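# Lift bread out of toaster oven with a spatula

## Task

Using only the spatula, and with no part of the robot ever in contact with the bread, bring the bread out of the toaster oven. It must end lying flat on the table and no longer on the spatula. Then set the spatula down on the table, clear of the bread, and release it.

## Robot and tools

Robot: two arms, left_arm and right_arm, each ending in a five-finger hand. right_arm has a right hand; left_arm has a mirrored left hand. Base positions in the scene frame: left_arm (0, +0.301, -0.002) m, right_arm (+0.014, -0.237, -0.001) m, both turned only slightly about z. Behind the arms there is a post, and between them sits a camera stand.

Frames: in the scene frame the origin is at table-top height, midway between the nominal bases. +z is up, +x points out over the table, and left_arm is on the +y side. Image left and right do not follow these names. The table and the fixed cameras use the scene frame. Each arm's reported hand pose, its velocities and its targets are in that arm's own base frame.

Hand point: a reference point fixed to the palm. Its +z runs along the straight fingers, +y comes out of the palm, and +x runs across the palm. On the right hand +x points away from the thumb; on the left hand it points toward the thumb. The straight fingertips sit about 0.06-0.07 m past the point along +z and about 0.06 m behind it along -y. A wrist bracket on the little-finger side can strike things. Readings can be a few cm off. Under gravity and friction a hand often comes to rest 1-3 cm (sometimes 5) below where it was commanded, and this alone does not mean it touched anything.

A row is 28 numbers, each in [-1, 1]. Order: left_arm dx, dy, dz, rx, ry, rz; left hand thumb_turn, thumb_bend, index, middle, ring, little, force_limit, speed; then the same 14 for right_arm. The six pose numbers are offsets, not poses. They are measured from the arm's Hand target as it stood when the action or call began, along that arm's base axes. 1.0 equals 0.6 m or 180 degrees. rx, ry, rz form a single rotation vector, turning about the Hand target position. Within one action every row counts from the same starting point, so sending the same offset again moves the arm further. Six zeros requests nothing new.

Each controller step clips the commanded orientation to within 40 degrees of the measured one. Hand target in a result is the last command after this clip. If a hand stops short, send the remaining gap as a new offset. To release a push against something, command back past the hand point.

The six hand motor numbers are absolute targets: -1 is open or straight, +1 is closed. thumb_turn +1 places the thumb opposite the fingers. force_limit maps linearly from about 0 N at -1 to 10 N at +1 (15 N for the two thumb motors). speed rises from nearly zero at -1 to full at +0.48 and above. For a gentle grip use speed -0.94 or lower. No value means "leave unchanged": repeat the last eight hand numbers you sent, or before any were sent, hand_measured plus hand_force_limit and hand_speed. With the thumb opposed, the hand can grip objects about 0.035-0.065 m thick, or a handle as thin as about 0.025 m. A motor moves only when its target changes by at least 0.002. To squeeze harder, raise force_limit and also send a target more closed than hand_measured.

Tools:
- execute_actions(actions, cameras): actions is a list of actions. Each action is a list of up to 15 rows, one row per 1/30 s step; a shorter action keeps its last row until step 15. Images are returned only if actions is empty or cameras asks for them.
- move(target, speed, blend, blocking, cameras): target is one 28-number row or a list of up to 15 rows. Every row holds offsets from the same starting Hand targets, not from the row before. speed is the top path speed in m/s, 0.002 to 4.3, default 0.25; turning is capped at twice that value in rad/s. blend, in m, rounds off corners between listed targets; 0 stops at each. A whole move is cut off after 10 s. Paths do not avoid obstacles or the other arm. A faster move hits harder and strays further.
- wait(seconds 0-3600); stop() brakes a running move; zoom_image(camera, region [x0,y0,x1,y1], at most 504x504 px); show_instructions(); finished_scene(scene=1).

Results give, per arm: end_effector_position (m) and end_effector_quat_wxyz in the base frame; Hand target; joint positions, velocities and torques; hand_measured, hand_stopped_by (moving/target/force/stalled/fault); hand_load_n (positive means the finger is pushed open; it drops near 0 when a grip is lost); hand_force_limit, hand_speed; motor temperatures. A move adds a "move:" line: done, off_target, moving, held or fault. limits=paced means the pose was clipped; limits=held means steps were withheld.

Cameras: cam_high, cam_low, cam_left_wrist, cam_right_wrist, all 672x504.

Joint ranges (rad): waist -2.880 to 2.880, shoulder 0 to 3.142, elbow 0 to 3.019, wrist pitch -1.693 to 1.571, wrist yaw -1.571 to 1.571, wrist roll -2.094 to 2.094.

Heat: holding loads, reaching far out or pushing into something warms the motors. MOTOR HOT appears at 85 °C. At 100 °C the arm goes limp for 30-60 s or more.

Avoid: any contact between a hand and the bread; dropping the bread or spatula, even from a few mm; releasing something while it still moves; hitting the oven or other fixed items; pressing hard; overloading the fingers; arm-to-arm contact; anything falling off the table or being left off it. Now and then a loose object may get a brief external push.

Each tool is called after "Call:" in YAML: its name, and indented under it one key for each argument.

Reference images:

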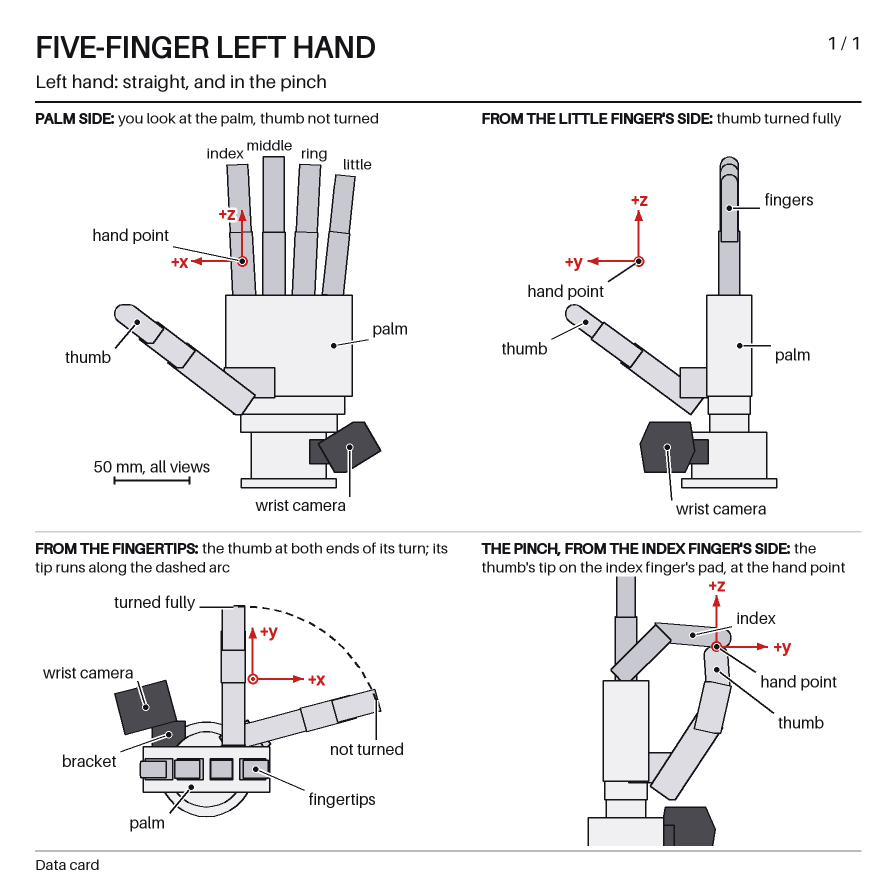

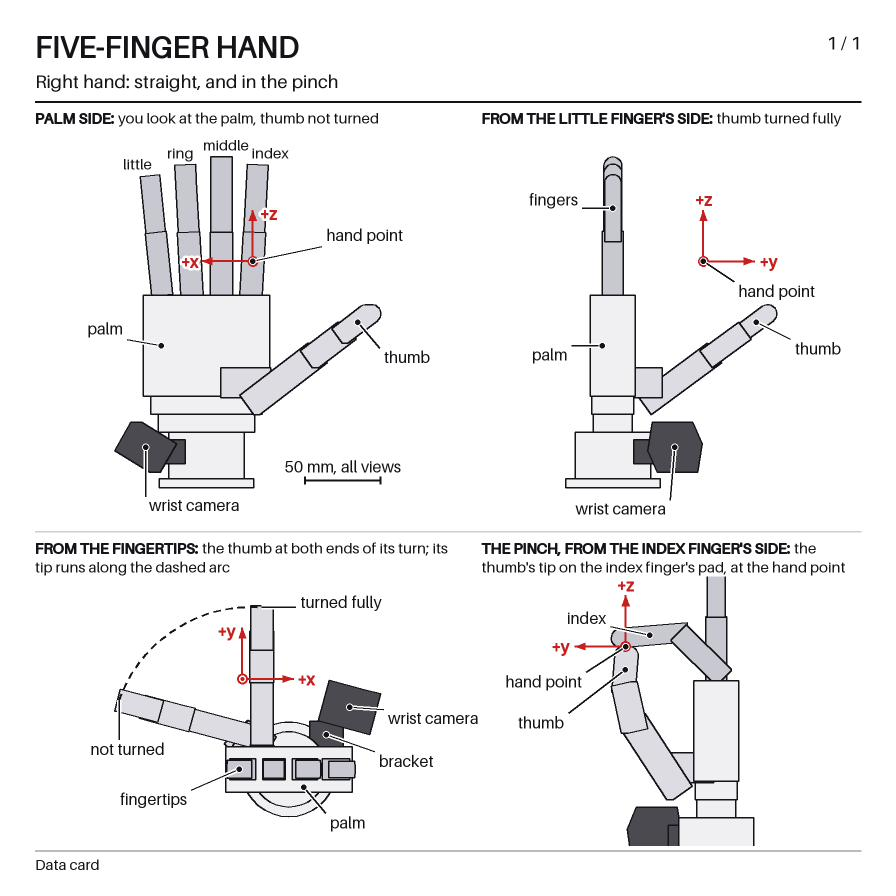

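## Session

Call:
execute_actions:
  actions: []

Scene clock: 0.00 s.
left_arm: end_effector_position=(+0.0870, -0.2913, +0.2007) hand_measured=(-1.000, -1.000, -1.000, -1.000, -1.000, -1.000) hand_load_n=(+0.0, +0.0, +0.0, +0.0, +0.0, +0.0) hand_stopped_by=(target, target, target, target, target, target) hand_force_limit=0.00 hand_speed=-0.80 end_effector_quat_wxyz=(-0.204, -0.023, +0.924, -0.322) | right_arm: end_effector_position=(+0.3058, -0.0669, +0.2116) hand_measured=(-1.000, -1.000, -1.000, -1.000, -1.000, -1.000) hand_load_n=(+0.0, +0.0, +0.0, +0.0, +0.0, +0.0) hand_stopped_by=(target, target, target, target, target, target) hand_force_limit=0.00 hand_speed=-0.80 end_effector_quat_wxyz=(-0.061, -0.220, +0.940, -0.255)
Joint positions: left_arm=[-0.851 1.07 0.905 -1.11 0.736 0.555] | right_arm=[-0.087 1.129 1.091 -1.484 0.529 1.012]
Joint velocities: within noise
Joint torques (N m): no reading
Motor temperatures (°C): left_arm=[25 23 25 20 23 24] | right_arm=[23 19 22 23 23 25]
Heat: left arm: hottest waist 25 °C; right arm: hottest wrist roll 25 °C.
Hand target: left_arm +0.0901, -0.2972, +0.2096; -0.198, -0.018, +0.922, -0.331 | right_arm +0.3138, -0.0673, +0.2223; -0.047, -0.218, +0.939, -0.261

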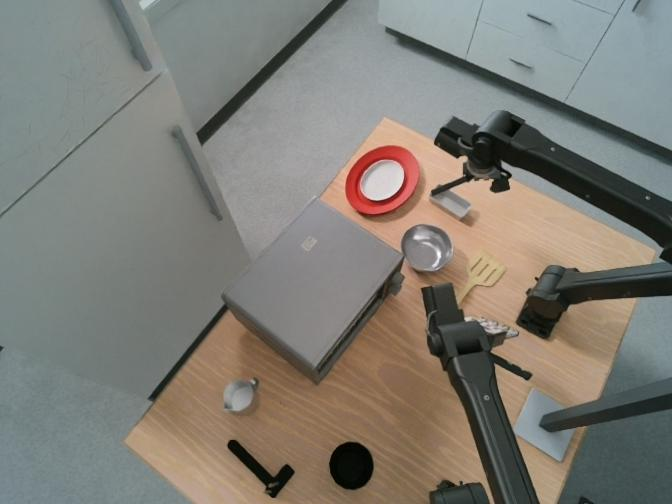

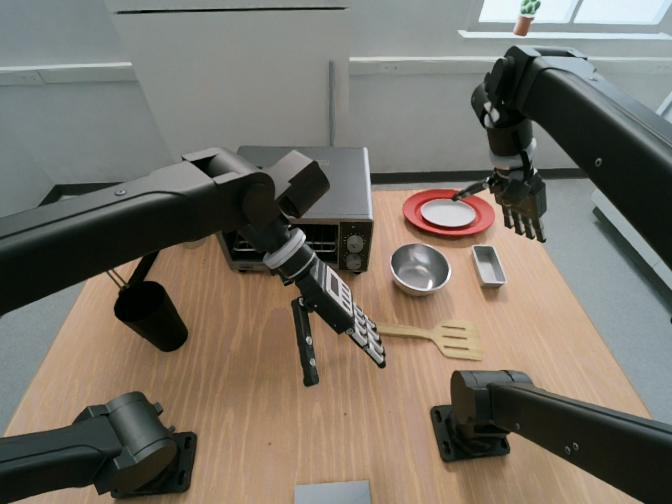

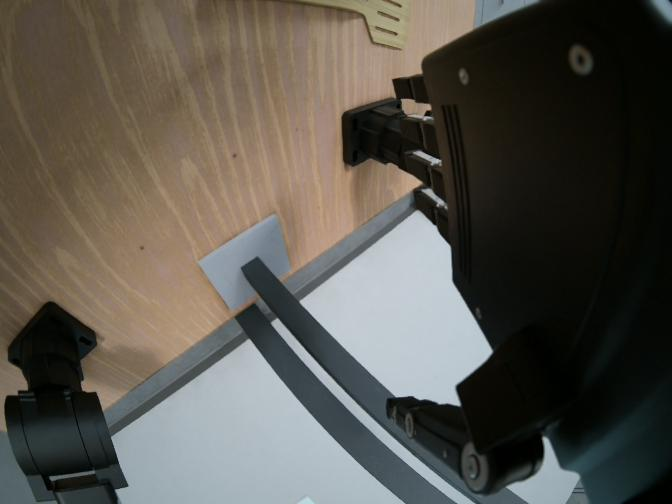

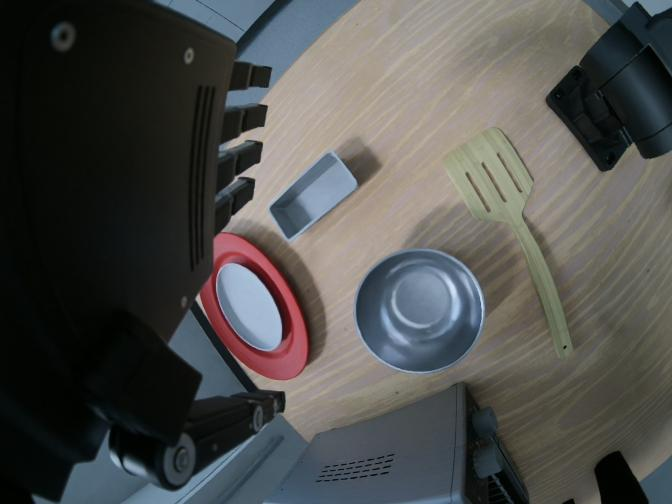

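Call:
zoom_image:
  camera: "cam_low"
  region: [200, 130, 400, 290]

Call:
zoom_image:
  camera: "cam_high"
  region: [200, 180, 520, 420]

Scaled by 2.520 from the camera's image (finer frame: 960x720).

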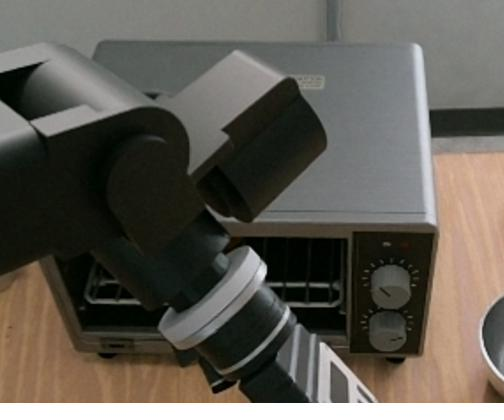

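Scaled by 1.575 from the camera's image (finer frame: 960x720).

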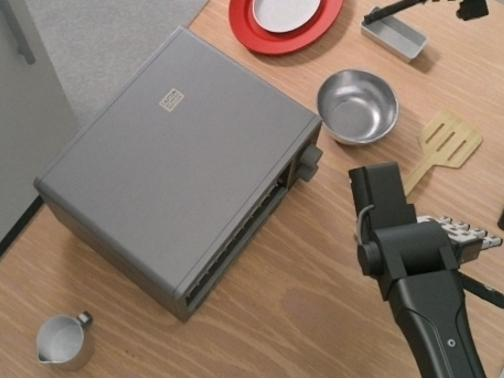

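Call:
zoom_image:
  camera: "cam_right_wrist"
  region: [420, 110, 600, 370]

Call:
zoom_image:
  camera: "cam_high"
  region: [420, 230, 530, 320]

Scaled by 1.938 from the camera's image (finer frame: 960x720).

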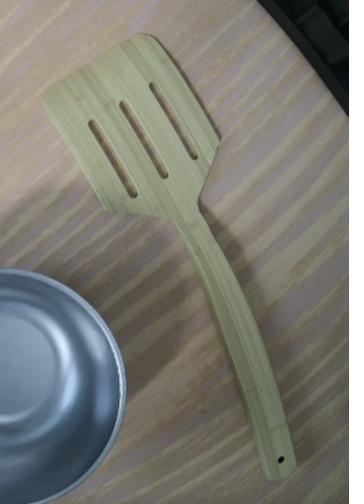

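Scaled by 4.582 from the camera's image (finer frame: 960x720).

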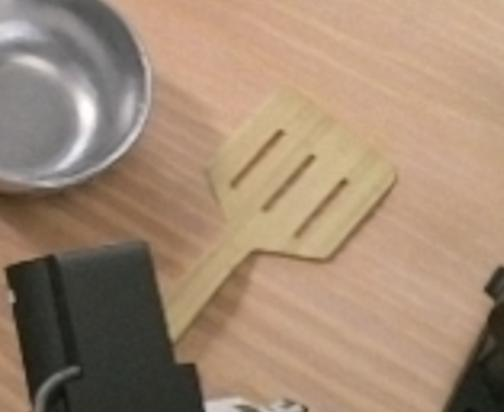

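Call:
move:
  target: [0.1,0.5,0.25,0,0,0,-1,-1,-1,-1,-1,-1,0,-0.8, 0,0,0,0,0,0,-1,-1,-1,-1,-1,-1,0,-0.8]
  cameras: ["all"]

Scene clock: 9.67 s.
left_arm: end_effector_position=(+0.1495, +0.0001, +0.3430) hand_measured=(-1.000, -1.000, -1.000, -1.000, -1.000, -1.000) hand_load_n=(+0.0, +0.0, +0.0, +0.0, +0.0, +0.0) hand_stopped_by=(target, target, target, target, target, target) hand_force_limit=0.00 hand_speed=-0.80 end_effector_quat_wxyz=(+0.215, -0.128, +0.955, -0.159) | right_arm: end_effector_position=(+0.3058, -0.0669, +0.2116) hand_measured=(-1.000, -1.000, -1.000, -1.000, -1.000, -1.000) hand_load_n=(+0.0, +0.0, +0.0, +0.0, +0.0, +0.0) hand_stopped_by=(target, target, target, target, target, target) hand_force_limit=0.00 hand_speed=-0.80 end_effector_quat_wxyz=(-0.061, -0.220, +0.940, -0.255)
Joint positions: left_arm=[0.034 0.595 1.175 -1.675 0.268 1.273] | right_arm=[-0.087 1.129 1.091 -1.484 0.529 1.012]
Joint torques (N m): left_arm=[2.32 2.2 11.82 0.35 0.27 0.18] | right_arm=[0.56 -6.59 10.81 0.29 0.46 -0.05]
Heat: left arm: hottest elbow 27 °C; right arm: hottest wrist roll 25 °C.
Hand target: left_arm +0.1501, +0.0028, +0.3596; -0.094, -0.047, +0.950, -0.294 | right_arm +0.3138, -0.0673, +0.2223; -0.047, -0.218, +0.939, -0.261
Off the commanded pose: left_arm 0.017 m, 53 deg; orientation clipped | right_arm 0.013 m, 2 deg.
joint sent to its limit (left arm) — joint 4 (wrist pitch), lower limit. The joint targets are off in orientation, not in position.
move: off_target (left_arm); limits=paced
cam_left_wrist: T_world_to_cam=[[-0.07606, -0.96465, 0.25233, -0.07673], [-0.99621, 0.08422, 0.02168, 0.14763], [-0.04217, -0.24972, -0.9674, 0.45669]] pos_world=[0.16049, 0.0276, 0.45796]

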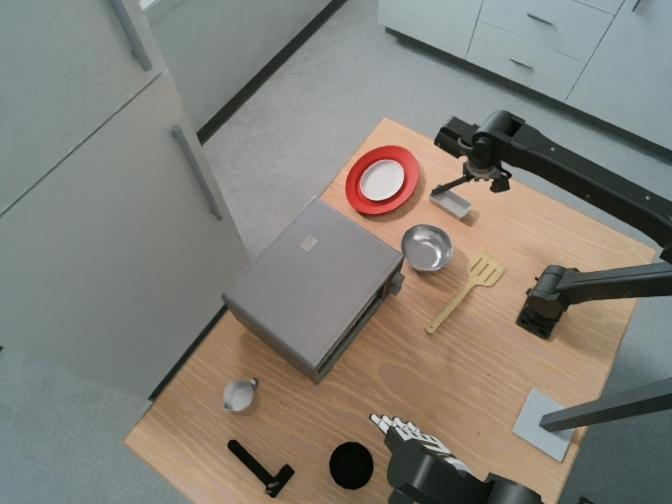

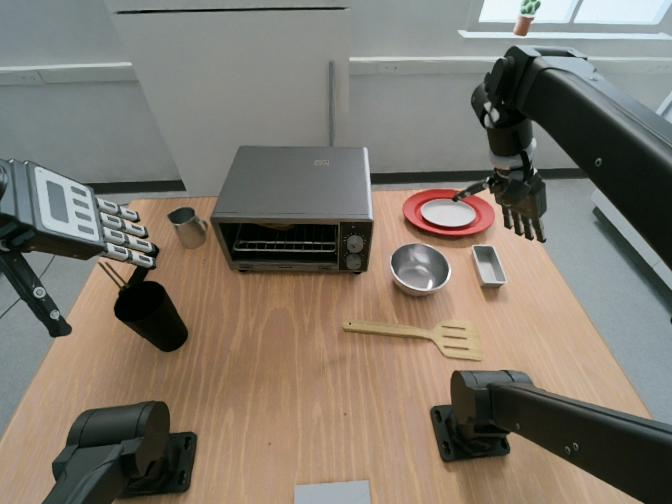

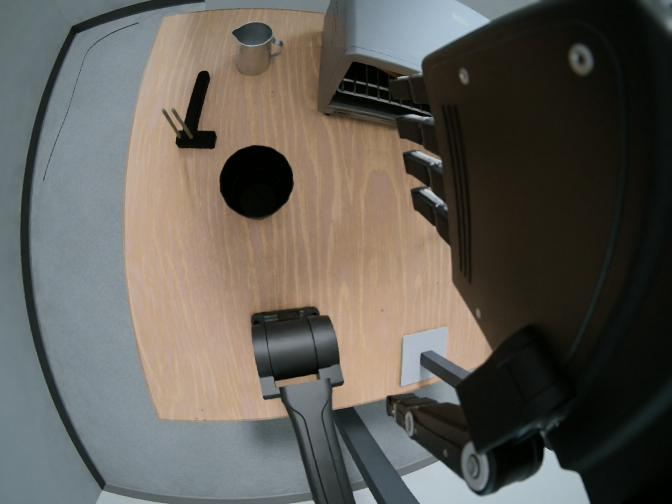

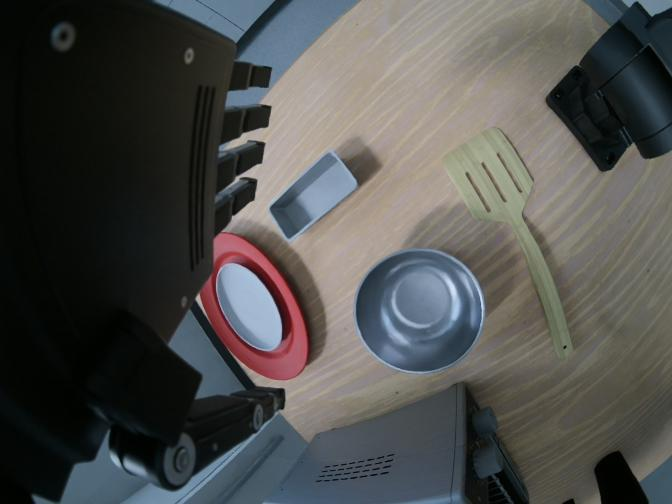

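Call:
zoom_image:
  camera: "cam_low"
  region: [200, 140, 380, 280]

Call:
zoom_image:
  camera: "cam_low"
  region: [330, 300, 500, 380]

Call:
zoom_image:
  camera: "cam_high"
  region: [410, 230, 530, 350]

Call:
zoom_image:
  camera: "cam_left_wrist"
  region: [300, 0, 500, 150]

Scaled by 2.800 from the camera's image (finer frame: 960x720).

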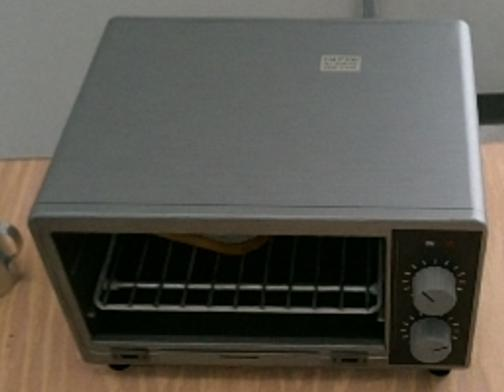

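Scaled by 2.965 from the camera's image (finer frame: 960x720).

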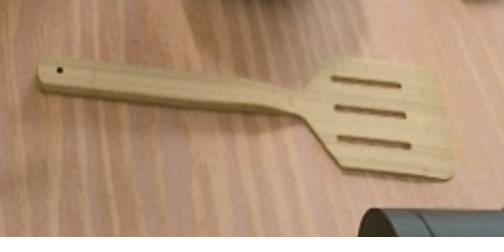

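Scaled by 4.200 from the camera's image (finer frame: 960x720).

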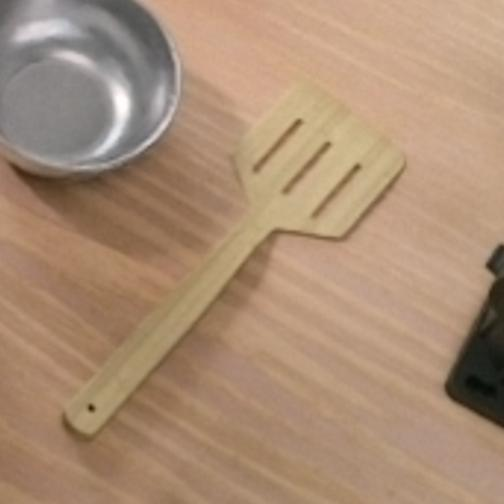

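Scaled by 2.520 from the camera's image (finer frame: 960x720).

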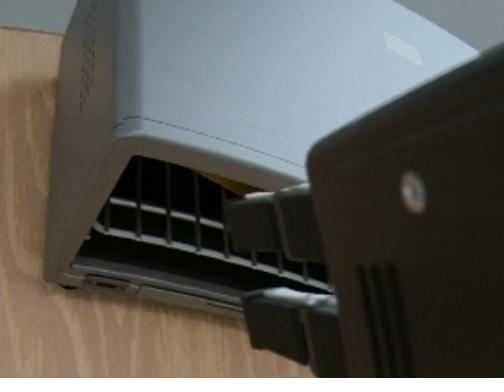

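Call:
move:
  target: [0,0,0,0,0,0,-1,-1,-1,-1,-1,-1,0,-0.8, -0.05,-0.25,0.1,0,0,0,-1,-1,-1,-1,-1,-1,0,-0.8]
  cameras: ["cam_right_wrist","cam_high"]

Call:
zoom_image:
  camera: "cam_right_wrist"
  region: [420, 110, 600, 370]

Scene clock: 26.13 s.
left_arm: end_effector_position=(+0.1495, +0.0001, +0.3430) hand_measured=(-1.000, -1.000, -1.000, -1.000, -1.000, -1.000) hand_load_n=(+0.0, +0.0, +0.0, +0.0, +0.0, +0.0) hand_stopped_by=(target, target, target, target, target, target) hand_force_limit=0.00 hand_speed=-0.80 end_effector_quat_wxyz=(+0.215, -0.128, +0.955, -0.159) | right_arm: end_effector_position=(+0.2713, -0.2066, +0.2635) hand_measured=(-1.000, -1.000, -1.000, -1.000, -1.000, -1.000) hand_load_n=(+0.0, +0.5, +0.0, +0.0, +0.0, +0.0) hand_stopped_by=(target, target, target, target, target, target) hand_force_limit=0.00 hand_speed=-0.80 end_effector_quat_wxyz=(-0.066, -0.220, +0.943, -0.242)
Joint positions: left_arm=[0.034 0.595 1.175 -1.675 0.268 1.273] | right_arm=[-0.558 1.134 1.226 -1.392 0.435 0.495]
Joint torques (N m): left_arm=[2.26 2.26 11.84 0.35 0.26 0.18] | right_arm=[-0.38 -6.83 13 1.25 0.09 -0.19]
Motor temperatures (°C): left_arm=[25 23 29 20 23 24] | right_arm=[23 19 27 23 23 25]
Heat: left arm: hottest elbow 29 °C; right arm: hottest elbow 27 °C.
Hand target: left_arm +0.1501, +0.0028, +0.3596; -0.094, -0.047, +0.950, -0.294 | right_arm +0.2838, -0.2173, +0.2823; -0.047, -0.218, +0.939, -0.261
Off the commanded pose: left_arm 0.017 m, 40 deg; orientation clipped | right_arm 0.025 m, 3 deg.
joint sent to its limit (left arm) — joint 4 (wrist pitch), lower limit. The joint targets are off in orientation, not in position.
move: off_target (right_arm); limits=paced
cam_right_wrist: T_world_to_cam=[[-0.64597, 0.64839, -0.40288, 0.41868], [0.65632, 0.74126, 0.14066, -0.06247], [0.38984, -0.17356, -0.90438, 0.21341]] pos_world=[0.22826, -0.18812, 0.37047]
Images, in order (width x height): cam_high 672x504, cam_right_wrist 672x504.

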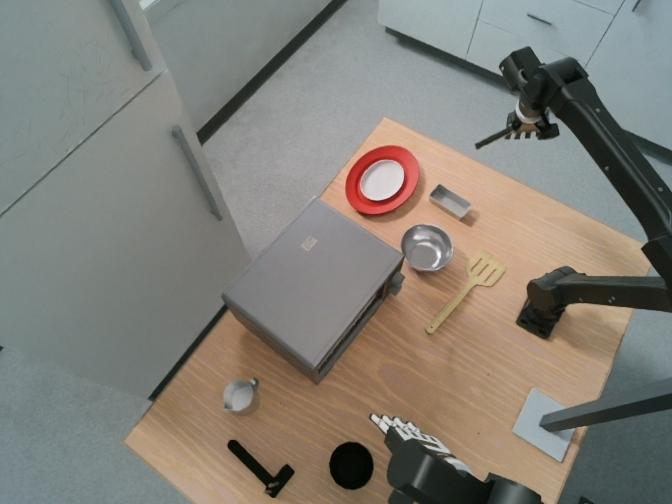

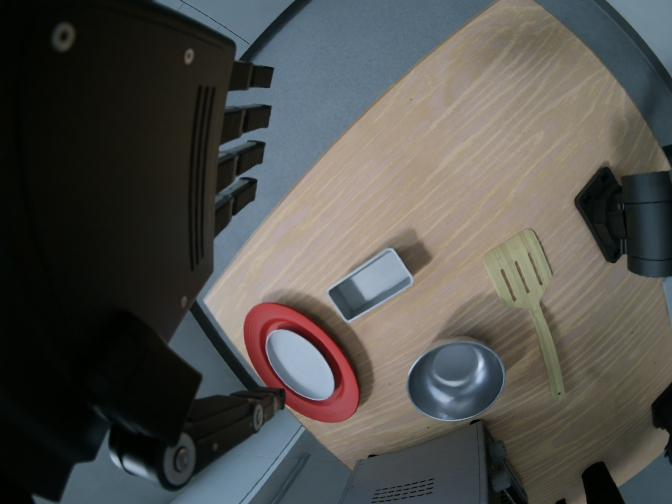

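Scaled by 1.938 from the camera's image (finer frame: 960x720).

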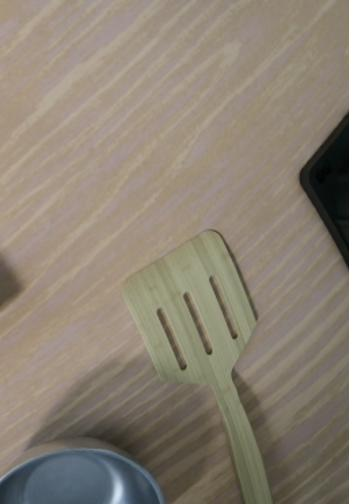

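Call:
move:
  target: [0.113,-0.722,-0.12,0.194,0.100,0.452,-1,-1,-1,-1,-1,-1,0,-0.8, 0,0,0,0,0,0,-1,-1,-1,-1,-1,-1,0,-0.8]
  cameras: ["all"]

Scene clock: 30.37 s.
left_arm: end_effector_position=(+0.2169, -0.4181, +0.2713) hand_measured=(-1.000, -1.000, -1.000, -1.000, -1.000, -1.000) hand_load_n=(+0.0, +0.0, +0.0, +0.0, +0.0, +0.0) hand_stopped_by=(target, target, target, target, target, target) hand_force_limit=0.00 hand_speed=-0.80 end_effector_quat_wxyz=(-0.005, +0.702, -0.712, -0.009) | right_arm: end_effector_position=(+0.2713, -0.2066, +0.2635) hand_measured=(-1.000, -1.000, -1.000, -1.000, -1.000, -1.000) hand_load_n=(+0.0, +0.0, +0.0, +0.0, -0.5, +0.0) hand_stopped_by=(target, target, target, target, target, target) hand_force_limit=0.00 hand_speed=-0.80 end_effector_quat_wxyz=(-0.066, -0.220, +0.943, -0.242)
Joint positions: left_arm=[-0.952 1.602 1.688 -1.676 -0.007 -0.939] | right_arm=[-0.558 1.134 1.226 -1.392 0.435 0.495]
Joint torques (N m): left_arm=[0.91 -12.34 12.88 -0.46 0.35 -0.23] | right_arm=[-1.14 -6.65 12.77 1.06 0.11 -0.2]
Heat: left arm: hottest elbow 30 °C; right arm: hottest elbow 28 °C.
Hand target: left_arm +0.2179, -0.4304, +0.2876; +0.000, +0.707, -0.707, +0.001 | right_arm +0.2838, -0.2173, +0.2823; -0.047, -0.218, +0.939, -0.261
Off the commanded pose: left_arm 0.020 m, 1 deg | right_arm 0.025 m, 3 deg.
joint sent to its limit (left arm) — joint 4 (wrist pitch), lower limit. The joint targets are off in position, not in orientation.
move: off_target (left_arm)
cam_left_wrist: T_world_to_cam=[[0.9576, -0.2881, -0.00121, -0.3293], [-0.25318, -0.84352, 0.47369, -0.42005], [-0.1375, -0.45329, -0.88069, 0.19783]] pos_world=[0.23619, -0.35952, 0.3728]
cam_right_wrist: T_world_to_cam=[[-0.64597, 0.64839, -0.40288, 0.41868], [0.65632, 0.74126, 0.14066, -0.06247], [0.38984, -0.17356, -0.90438, 0.21341]] pos_world=[0.22826, -0.18812, 0.37047]

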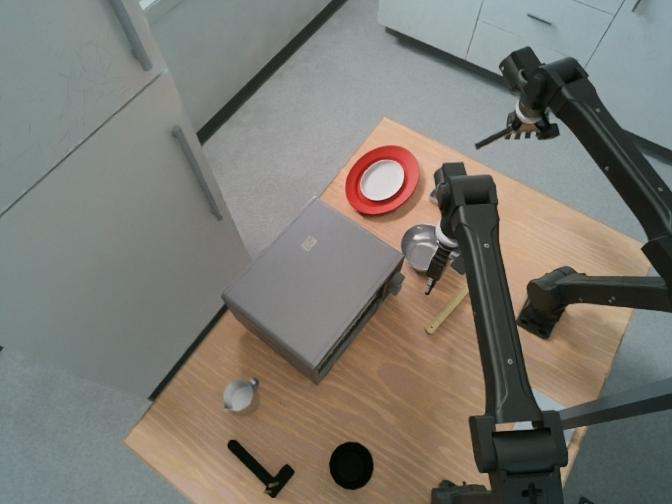

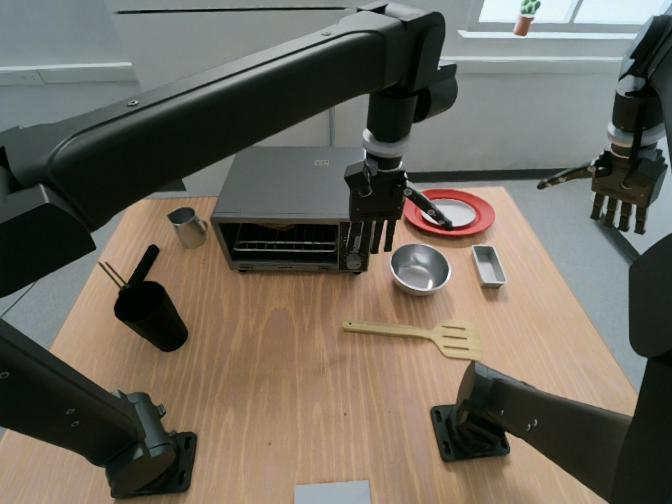

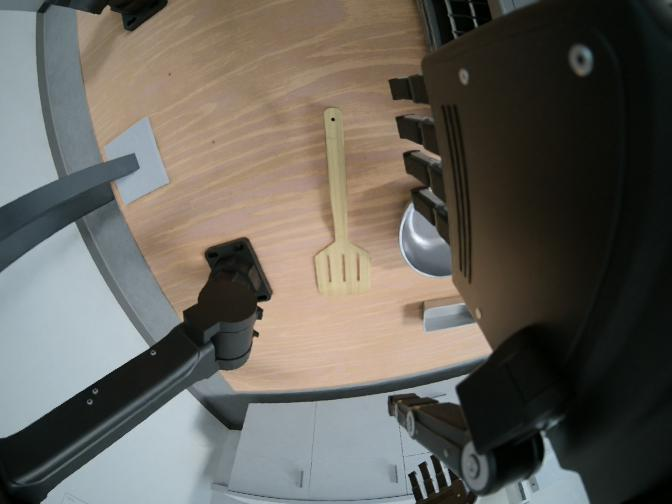

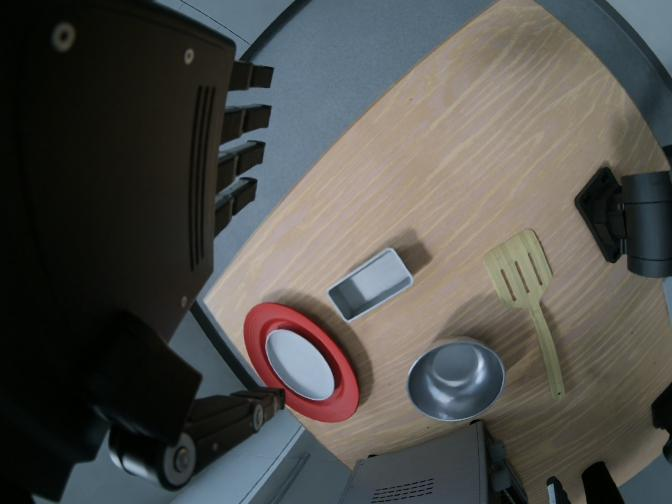

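Call:
zoom_image:
  camera: "cam_left_wrist"
  region: [280, 90, 420, 310]

Scaled by 2.291 from the camera's image (finer frame: 960x720).

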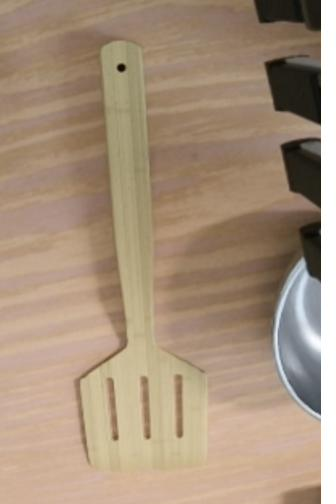

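Call:
move:
  target:
    - [-0.012,0.317,0,-0.385,-0.385,-0.385,-1,-1,-1,-1,-1,-1,0,-0.8, 0,0,0,0,0,0,-1,-1,-1,-1,-1,-1,0,-0.8]
    - [-0.012,0.317,-0.243,-0.385,-0.385,-0.385,-1,-1,-1,-1,-1,-1,0,-0.8, 0,0,0,0,0,0,-1,-1,-1,-1,-1,-1,0,-0.8]
  blend: 0.03
  cameras: ["all"]

Scene clock: 47.07 s.
left_arm: end_effector_position=(+0.2113, -0.2435, +0.1430) hand_measured=(-1.000, -1.000, -1.000, -1.000, -1.000, -1.000) hand_load_n=(+0.0, +0.0, +0.0, +0.0, +0.0, +0.0) hand_stopped_by=(target, target, target, target, target, target) hand_force_limit=0.00 hand_speed=-0.80 end_effector_quat_wxyz=(+0.001, +0.006, +0.711, -0.703) | right_arm: end_effector_position=(+0.2713, -0.2066, +0.2635) hand_measured=(-1.000, -1.000, -1.000, -1.000, -1.000, -1.000) hand_load_n=(+0.0, +0.0, +0.0, +0.0, +0.0, +0.0) hand_stopped_by=(target, target, target, target, target, target) hand_force_limit=0.00 hand_speed=-0.80 end_effector_quat_wxyz=(-0.066, -0.220, +0.943, -0.242)
Joint positions: left_arm=[-0.202 1.153 0.274 0.821 1.375 0.066] | right_arm=[-0.558 1.134 1.226 -1.392 0.435 0.495]
Joint torques (N m): left_arm=[2.43 -2.84 5.75 2.03 0.4 -0.23] | right_arm=[-0.91 -6.3 12.85 1.42 0.11 -0.22]
Heat: left arm: hottest elbow 32 °C; right arm: hottest elbow 31 °C.
Hand target: left_arm +0.2107, -0.2402, +0.1418; +0.000, +0.001, +0.707, -0.707 | right_arm +0.2838, -0.2173, +0.2823; -0.047, -0.218, +0.939, -0.261
Off the commanded pose: left_arm 0.004 m, 1 deg | right_arm 0.025 m, 3 deg.
move: done
cam_left_wrist: T_world_to_cam=[[-0.28441, 0.0012, 0.9587, -0.07827], [-0.83171, 0.49706, -0.24736, 0.33836], [-0.47684, -0.86771, -0.14037, 0.02816]] pos_world=[0.27259, -0.14366, 0.16268]
cam_right_wrist: T_world_to_cam=[[-0.64597, 0.64839, -0.40288, 0.41868], [0.65632, 0.74126, 0.14066, -0.06247], [0.38984, -0.17356, -0.90438, 0.21341]] pos_world=[0.22826, -0.18812, 0.37047]

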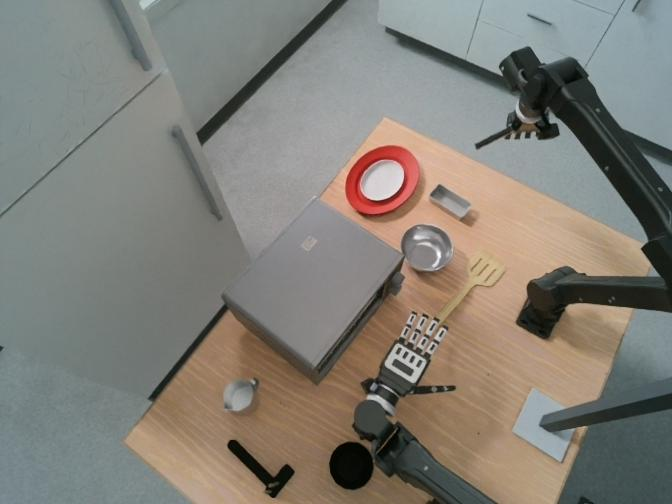

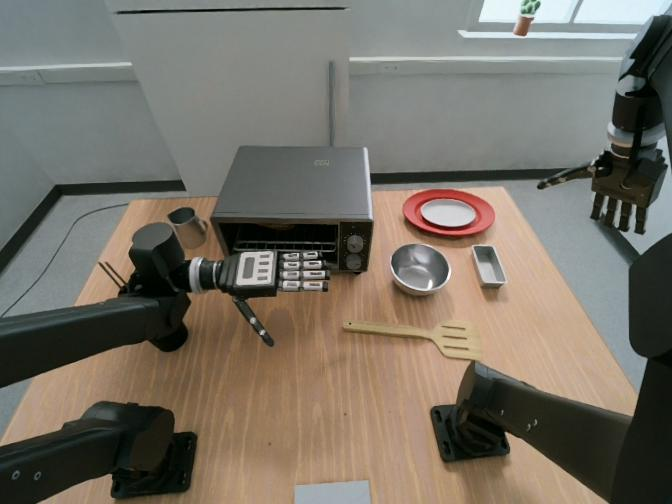

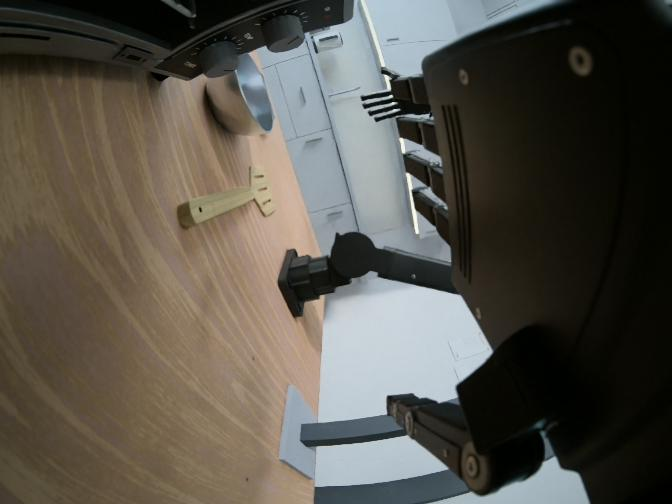

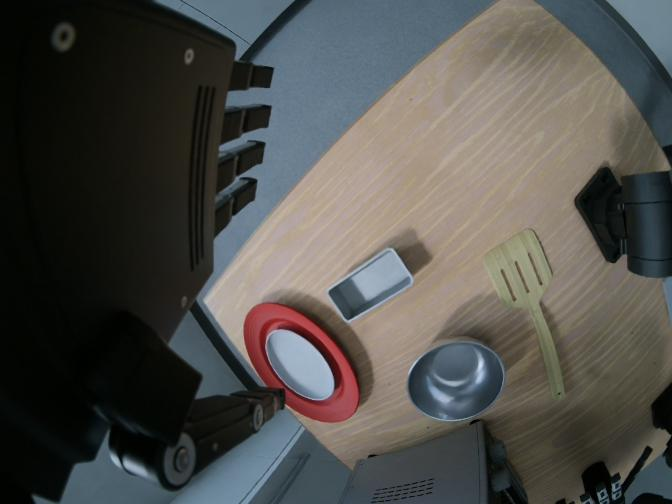

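Call:
zoom_image:
  camera: "cam_left_wrist"
  region: [150, 130, 300, 250]

Call:
zoom_image:
  camera: "cam_left_wrist"
  region: [0, 0, 360, 140]

Scaled by 3.360 from the camera's image (finer frame: 960x720).

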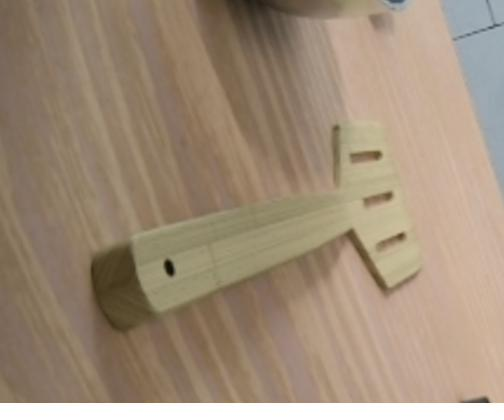

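Scaled by 1.400 from the camera's image (finer frame: 960x720).

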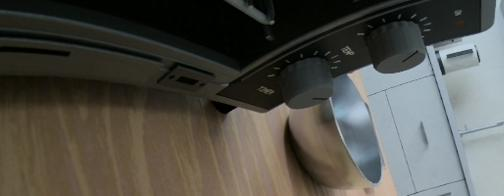

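Call:
move:
  target: [0.047,-0.069,-0.092,0,0,0,-1,-1,-1,-1,-1,-1,0,-0.8, 0,0,0,0,0,0,-1,-1,-1,-1,-1,-1,0,-0.8]
  cameras: ["cam_left_wrist","cam_low"]

Call:
zoom_image:
  camera: "cam_left_wrist"
  region: [150, 110, 350, 310]

Scene clock: 65.50 s.
left_arm: end_effector_position=(+0.2278, -0.2768, +0.0802) hand_measured=(-1.000, -1.000, -1.000, -1.000, -1.000, -1.000) hand_load_n=(+0.0, +0.0, +0.0, +0.0, +0.0, +0.0) hand_stopped_by=(target, target, target, target, target, target) hand_force_limit=0.00 hand_speed=-0.80 end_effector_quat_wxyz=(-0.008, -0.006, +0.713, -0.701) | right_arm: end_effector_position=(+0.2713, -0.2066, +0.2635) hand_measured=(-1.000, -1.000, -1.000, -1.000, -1.000, -1.000) hand_load_n=(+0.0, -0.5, +0.0, +0.0, +0.0, +0.0) hand_stopped_by=(target, target, target, target, target, target) hand_force_limit=0.00 hand_speed=-0.80 end_effector_quat_wxyz=(-0.066, -0.220, +0.943, -0.242)
Joint positions: left_arm=[-0.309 1.55 0.293 1.203 1.265 0.032] | right_arm=[-0.558 1.134 1.226 -1.392 0.435 0.495]
Joint torques (N m): left_arm=[1.2 -5.54 5.65 2.11 -0.07 -0.21] | right_arm=[-0.15 -6.83 12.86 1.46 0.05 -0.18]
Motor temperatures (°C): left_arm=[25 24 32 21 23 24] | right_arm=[23 19 33 23 23 25]
Heat: left arm: hottest elbow 32 °C; right arm: hottest elbow 33 °C.
Hand target: left_arm +0.2389, -0.2816, +0.0866; +0.000, +0.001, +0.707, -0.707 | right_arm +0.2838, -0.2173, +0.2823; -0.047, -0.218, +0.939, -0.261
Off the commanded pose: left_arm 0.014 m, 2 deg | right_arm 0.025 m, 3 deg.
move: off_target (left_arm)
cam_left_wrist: T_world_to_cam=[[-0.25624, -0.00495, 0.9666, -0.0221], [-0.84023, 0.49551, -0.2202, 0.3524], [-0.47787, -0.86859, -0.13113, -0.00246]] pos_world=[0.28925, -0.17686, 0.09863]
Images, in order (width x height): cam_low 672x504, cam_left_wrist 672x504.

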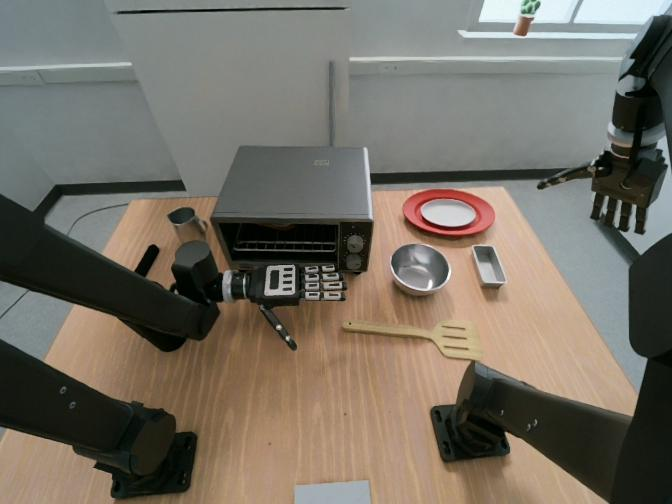

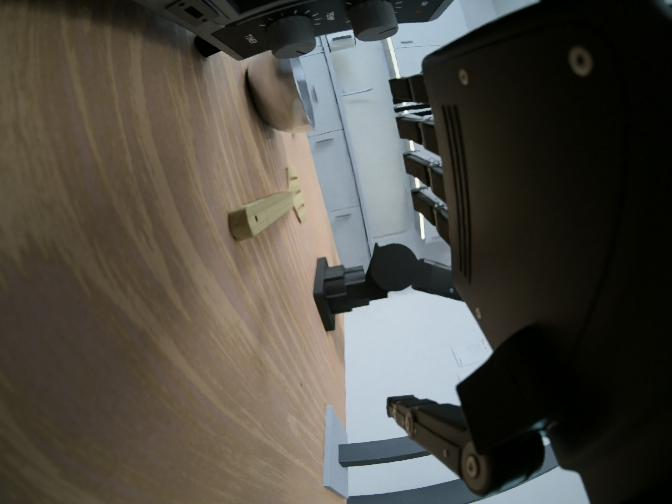

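Scaled by 2.520 from the camera's image (finer frame: 960x720).

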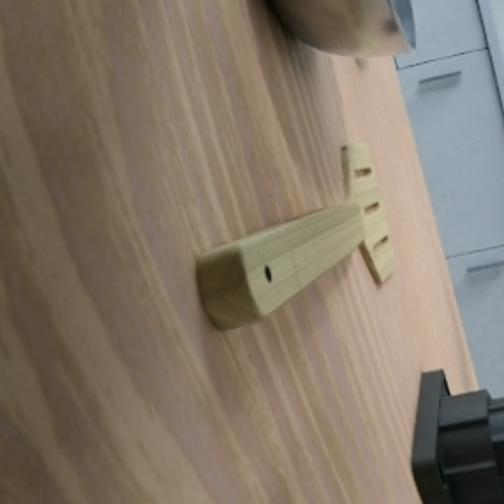

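Call:
zoom_image:
  camera: "cam_left_wrist"
  region: [215, 155, 315, 255]

Scaled by 5.040 from the camera's image (finer frame: 960x720).

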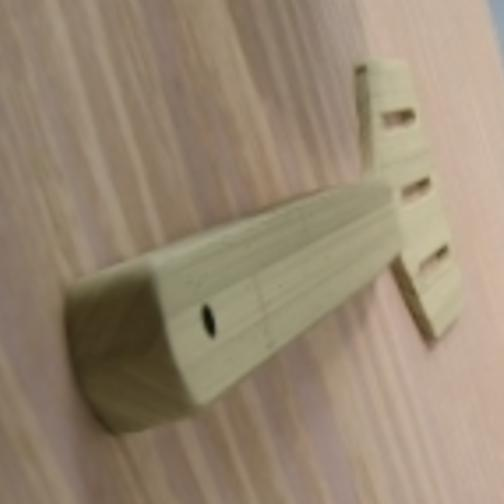

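Call:
move:
  target:
    - [0,0,0.417,0,0,0,-1,-1,-1,-1,-1,-1,0,-0.8, 0,0,0,0,0,0,-1,-1,-1,-1,-1,-1,0,-0.8]
    - [-0.05,0.417,0.417,0,0,0,-1,-1,-1,-1,-1,-1,0,-0.8, 0,0,0,0,0,0,-1,-1,-1,-1,-1,-1,0,-0.8]
  blend: 0.05
  cameras: []

Call:
move:
  target:
    - [0,0,0,0,0,0,-1,-1,-1,-1,-1,-1,0,-0.8, -0.073,0.5,0.05,0.0247,-0.214,0.592,-1,-1,-1,-1,-1,-1,0,-0.8]
    - [0,0,0,0,0,0,-1,-1,-1,-1,-1,-1,0,-0.8, -0.073,0.700,-0.219,0.0247,-0.214,0.592,-1,-1,-1,-1,-1,-1,0,-0.8]
  blend: 0.05
  cameras: ["all"]

Scene clock: 72.23 s.
left_arm: end_effector_position=(+0.2158, -0.0348, +0.3414) hand_measured=(-1.000, -1.000, -1.000, -1.000, -1.000, -1.000) hand_load_n=(+0.0, +0.0, -0.5, +0.0, +0.0, +0.0) hand_stopped_by=(target, target, target, target, target, target) hand_force_limit=0.00 hand_speed=-0.80 end_effector_quat_wxyz=(+0.353, -0.302, +0.637, -0.616) | right_arm: end_effector_position=(+0.2713, -0.2066, +0.2635) hand_measured=(-1.000, -1.000, -1.000, -1.000, -1.000, -1.000) hand_load_n=(+0.0, +0.0, +0.0, +0.0, +0.0, +0.0) hand_stopped_by=(target, target, target, target, target, target) hand_force_limit=0.00 hand_speed=-0.80 end_effector_quat_wxyz=(-0.066, -0.220, +0.943, -0.242)
Joint positions: left_arm=[0.947 0.285 0.469 0.24 1.553 -0.345] | right_arm=[-0.558 1.134 1.226 -1.392 0.435 0.495]
Joint torques (N m): left_arm=[2.55 2.49 8.51 0.16 -0.06 -0.25] | right_arm=[-0.79 -7.12 13.01 1.37 0.03 -0.21]
Heat: left arm: hottest elbow 32 °C; right arm: hottest elbow 34 °C.
Hand target: left_arm +0.2089, -0.0314, +0.3368; +0.104, -0.088, +0.703, -0.698 | right_arm +0.2838, -0.2173, +0.2823; -0.047, -0.218, +0.939, -0.261
Off the commanded pose: left_arm 0.009 m, 55 deg; orientation clipped | right_arm 0.025 m, 3 deg.
joint sent to its limit (left arm) — joint 5 (wrist yaw), upper limit. The joint targets are off in position and orientation.
move: off_target (left_arm); limits=paced

Scene clock: 78.43 s.
left_arm: end_effector_position=(+0.2157, -0.0349, +0.3414) hand_measured=(-1.000, -1.000, -1.000, -1.000, -1.000, -1.000) hand_load_n=(-0.5, +0.0, +0.0, +0.0, +0.0, +0.0) hand_stopped_by=(target, target, target, target, target, target) hand_force_limit=0.00 hand_speed=-0.80 end_effector_quat_wxyz=(+0.353, -0.302, +0.637, -0.616) | right_arm: end_effector_position=(+0.2369, +0.1950, +0.1451) hand_measured=(-1.000, -1.000, -1.000, -1.000, -1.000, -1.000) hand_load_n=(+0.0, +0.0, +0.0, +0.0, +0.0, +0.0) hand_stopped_by=(target, target, target, target, target, target) hand_force_limit=0.00 hand_speed=-0.80 end_effector_quat_wxyz=(-0.442, +0.791, -0.367, +0.212)
Joint positions: left_arm=[0.947 0.285 0.469 0.24 1.553 -0.347] | right_arm=[0.518 0.545 0.419 -0.427 -0.146 -0.102]
Joint torques (N m): left_arm=[2.49 2.37 8.49 0.17 -0.06 -0.23] | right_arm=[1.9 -0.44 10.54 2.86 0.15 0.07]
Heat: left arm: hottest elbow 32 °C; right arm: hottest elbow 33 °C.
Hand target: left_arm +0.2089, -0.0314, +0.3368; +0.104, -0.088, +0.703, -0.698 | right_arm +0.2400, +0.2027, +0.1509; -0.453, +0.785, -0.366, +0.211
Off the commanded pose: left_arm 0.009 m, 40 deg; orientation clipped | right_arm 0.010 m, 1 deg.
joint sent to its limit (left arm) — joint 5 (wrist yaw), upper limit. The joint targets are off in position and orientation.
move: done; limits=paced
cam_left_wrist: T_world_to_cam=[[-0.21294, -0.27671, 0.93706, -0.2852], [-0.86525, -0.3921, -0.31241, 0.28584], [0.45387, -0.87732, -0.15593, 0.04329]] pos_world=[0.16694, 0.07114, 0.3633]
cam_right_wrist: T_world_to_cam=[[-0.19829, -0.48526, -0.85159, 0.26843], [-0.95345, 0.2969, 0.05283, 0.15987], [0.2272, 0.82242, -0.52154, -0.0217]] pos_world=[0.21058, 0.10064, 0.20883]

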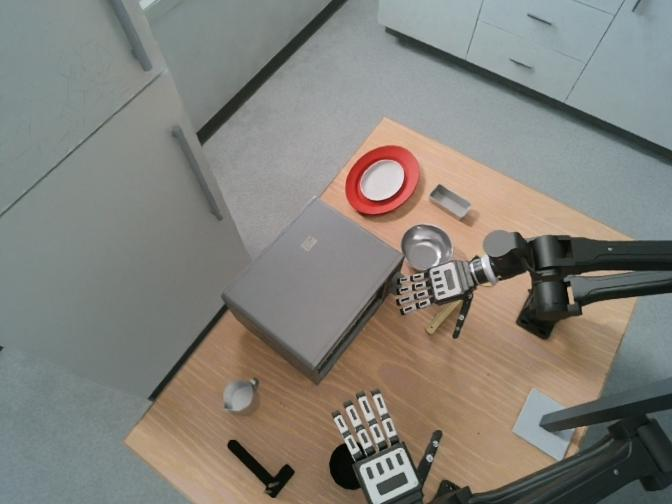

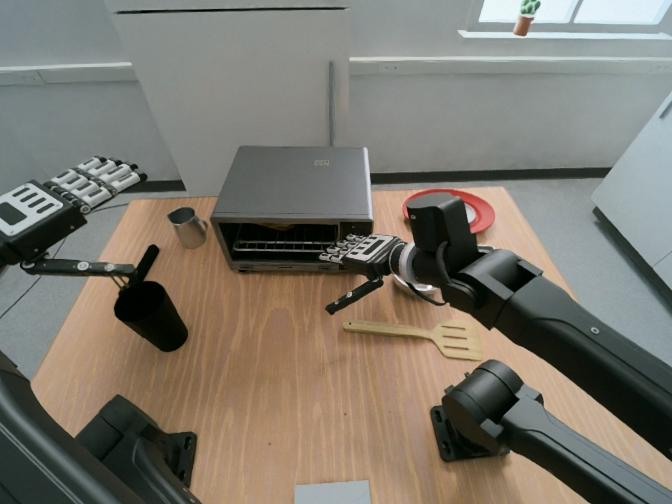

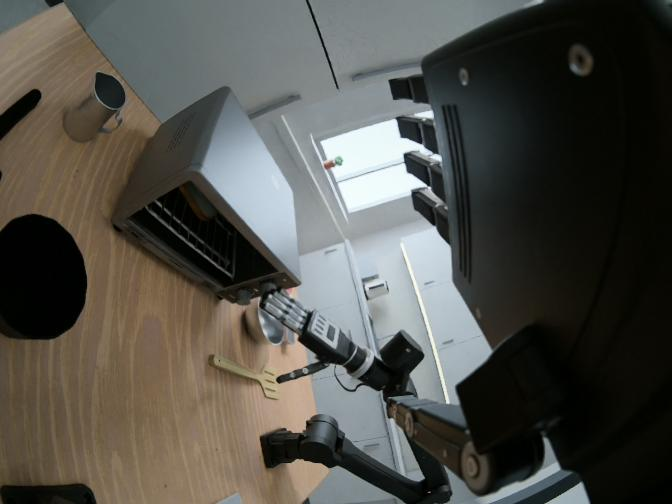

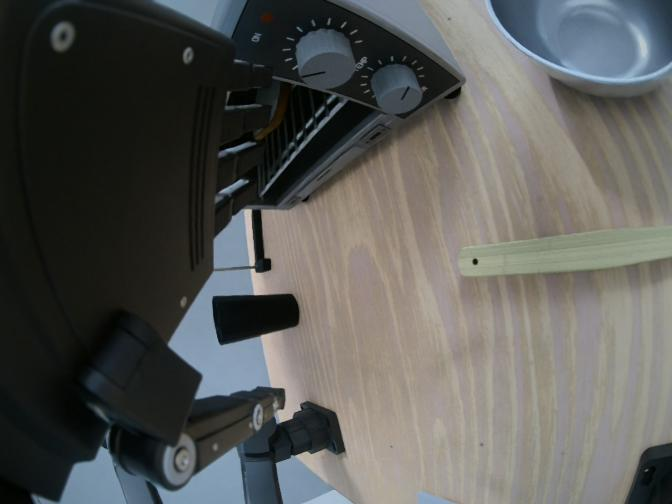

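Call:
zoom_image:
  camera: "cam_left_wrist"
  region: [90, 70, 310, 310]

Call:
zoom_image:
  camera: "cam_right_wrist"
  region: [220, 0, 480, 220]

Scaled by 2.100 from the camera's image (finer frame: 960x720).

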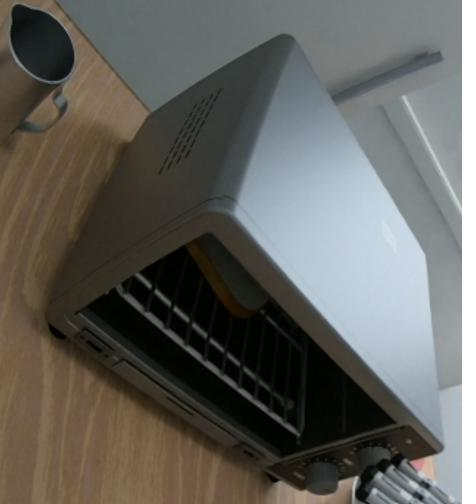

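Scaled by 1.938 from the camera's image (finer frame: 960x720).

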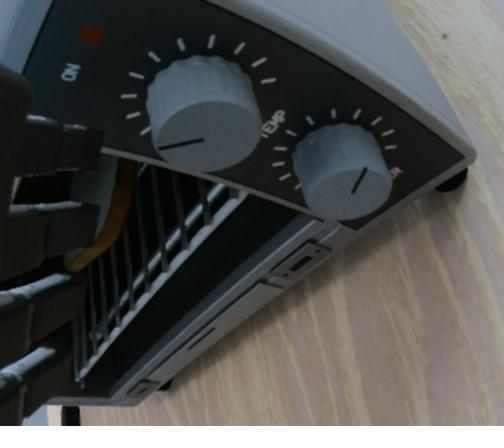

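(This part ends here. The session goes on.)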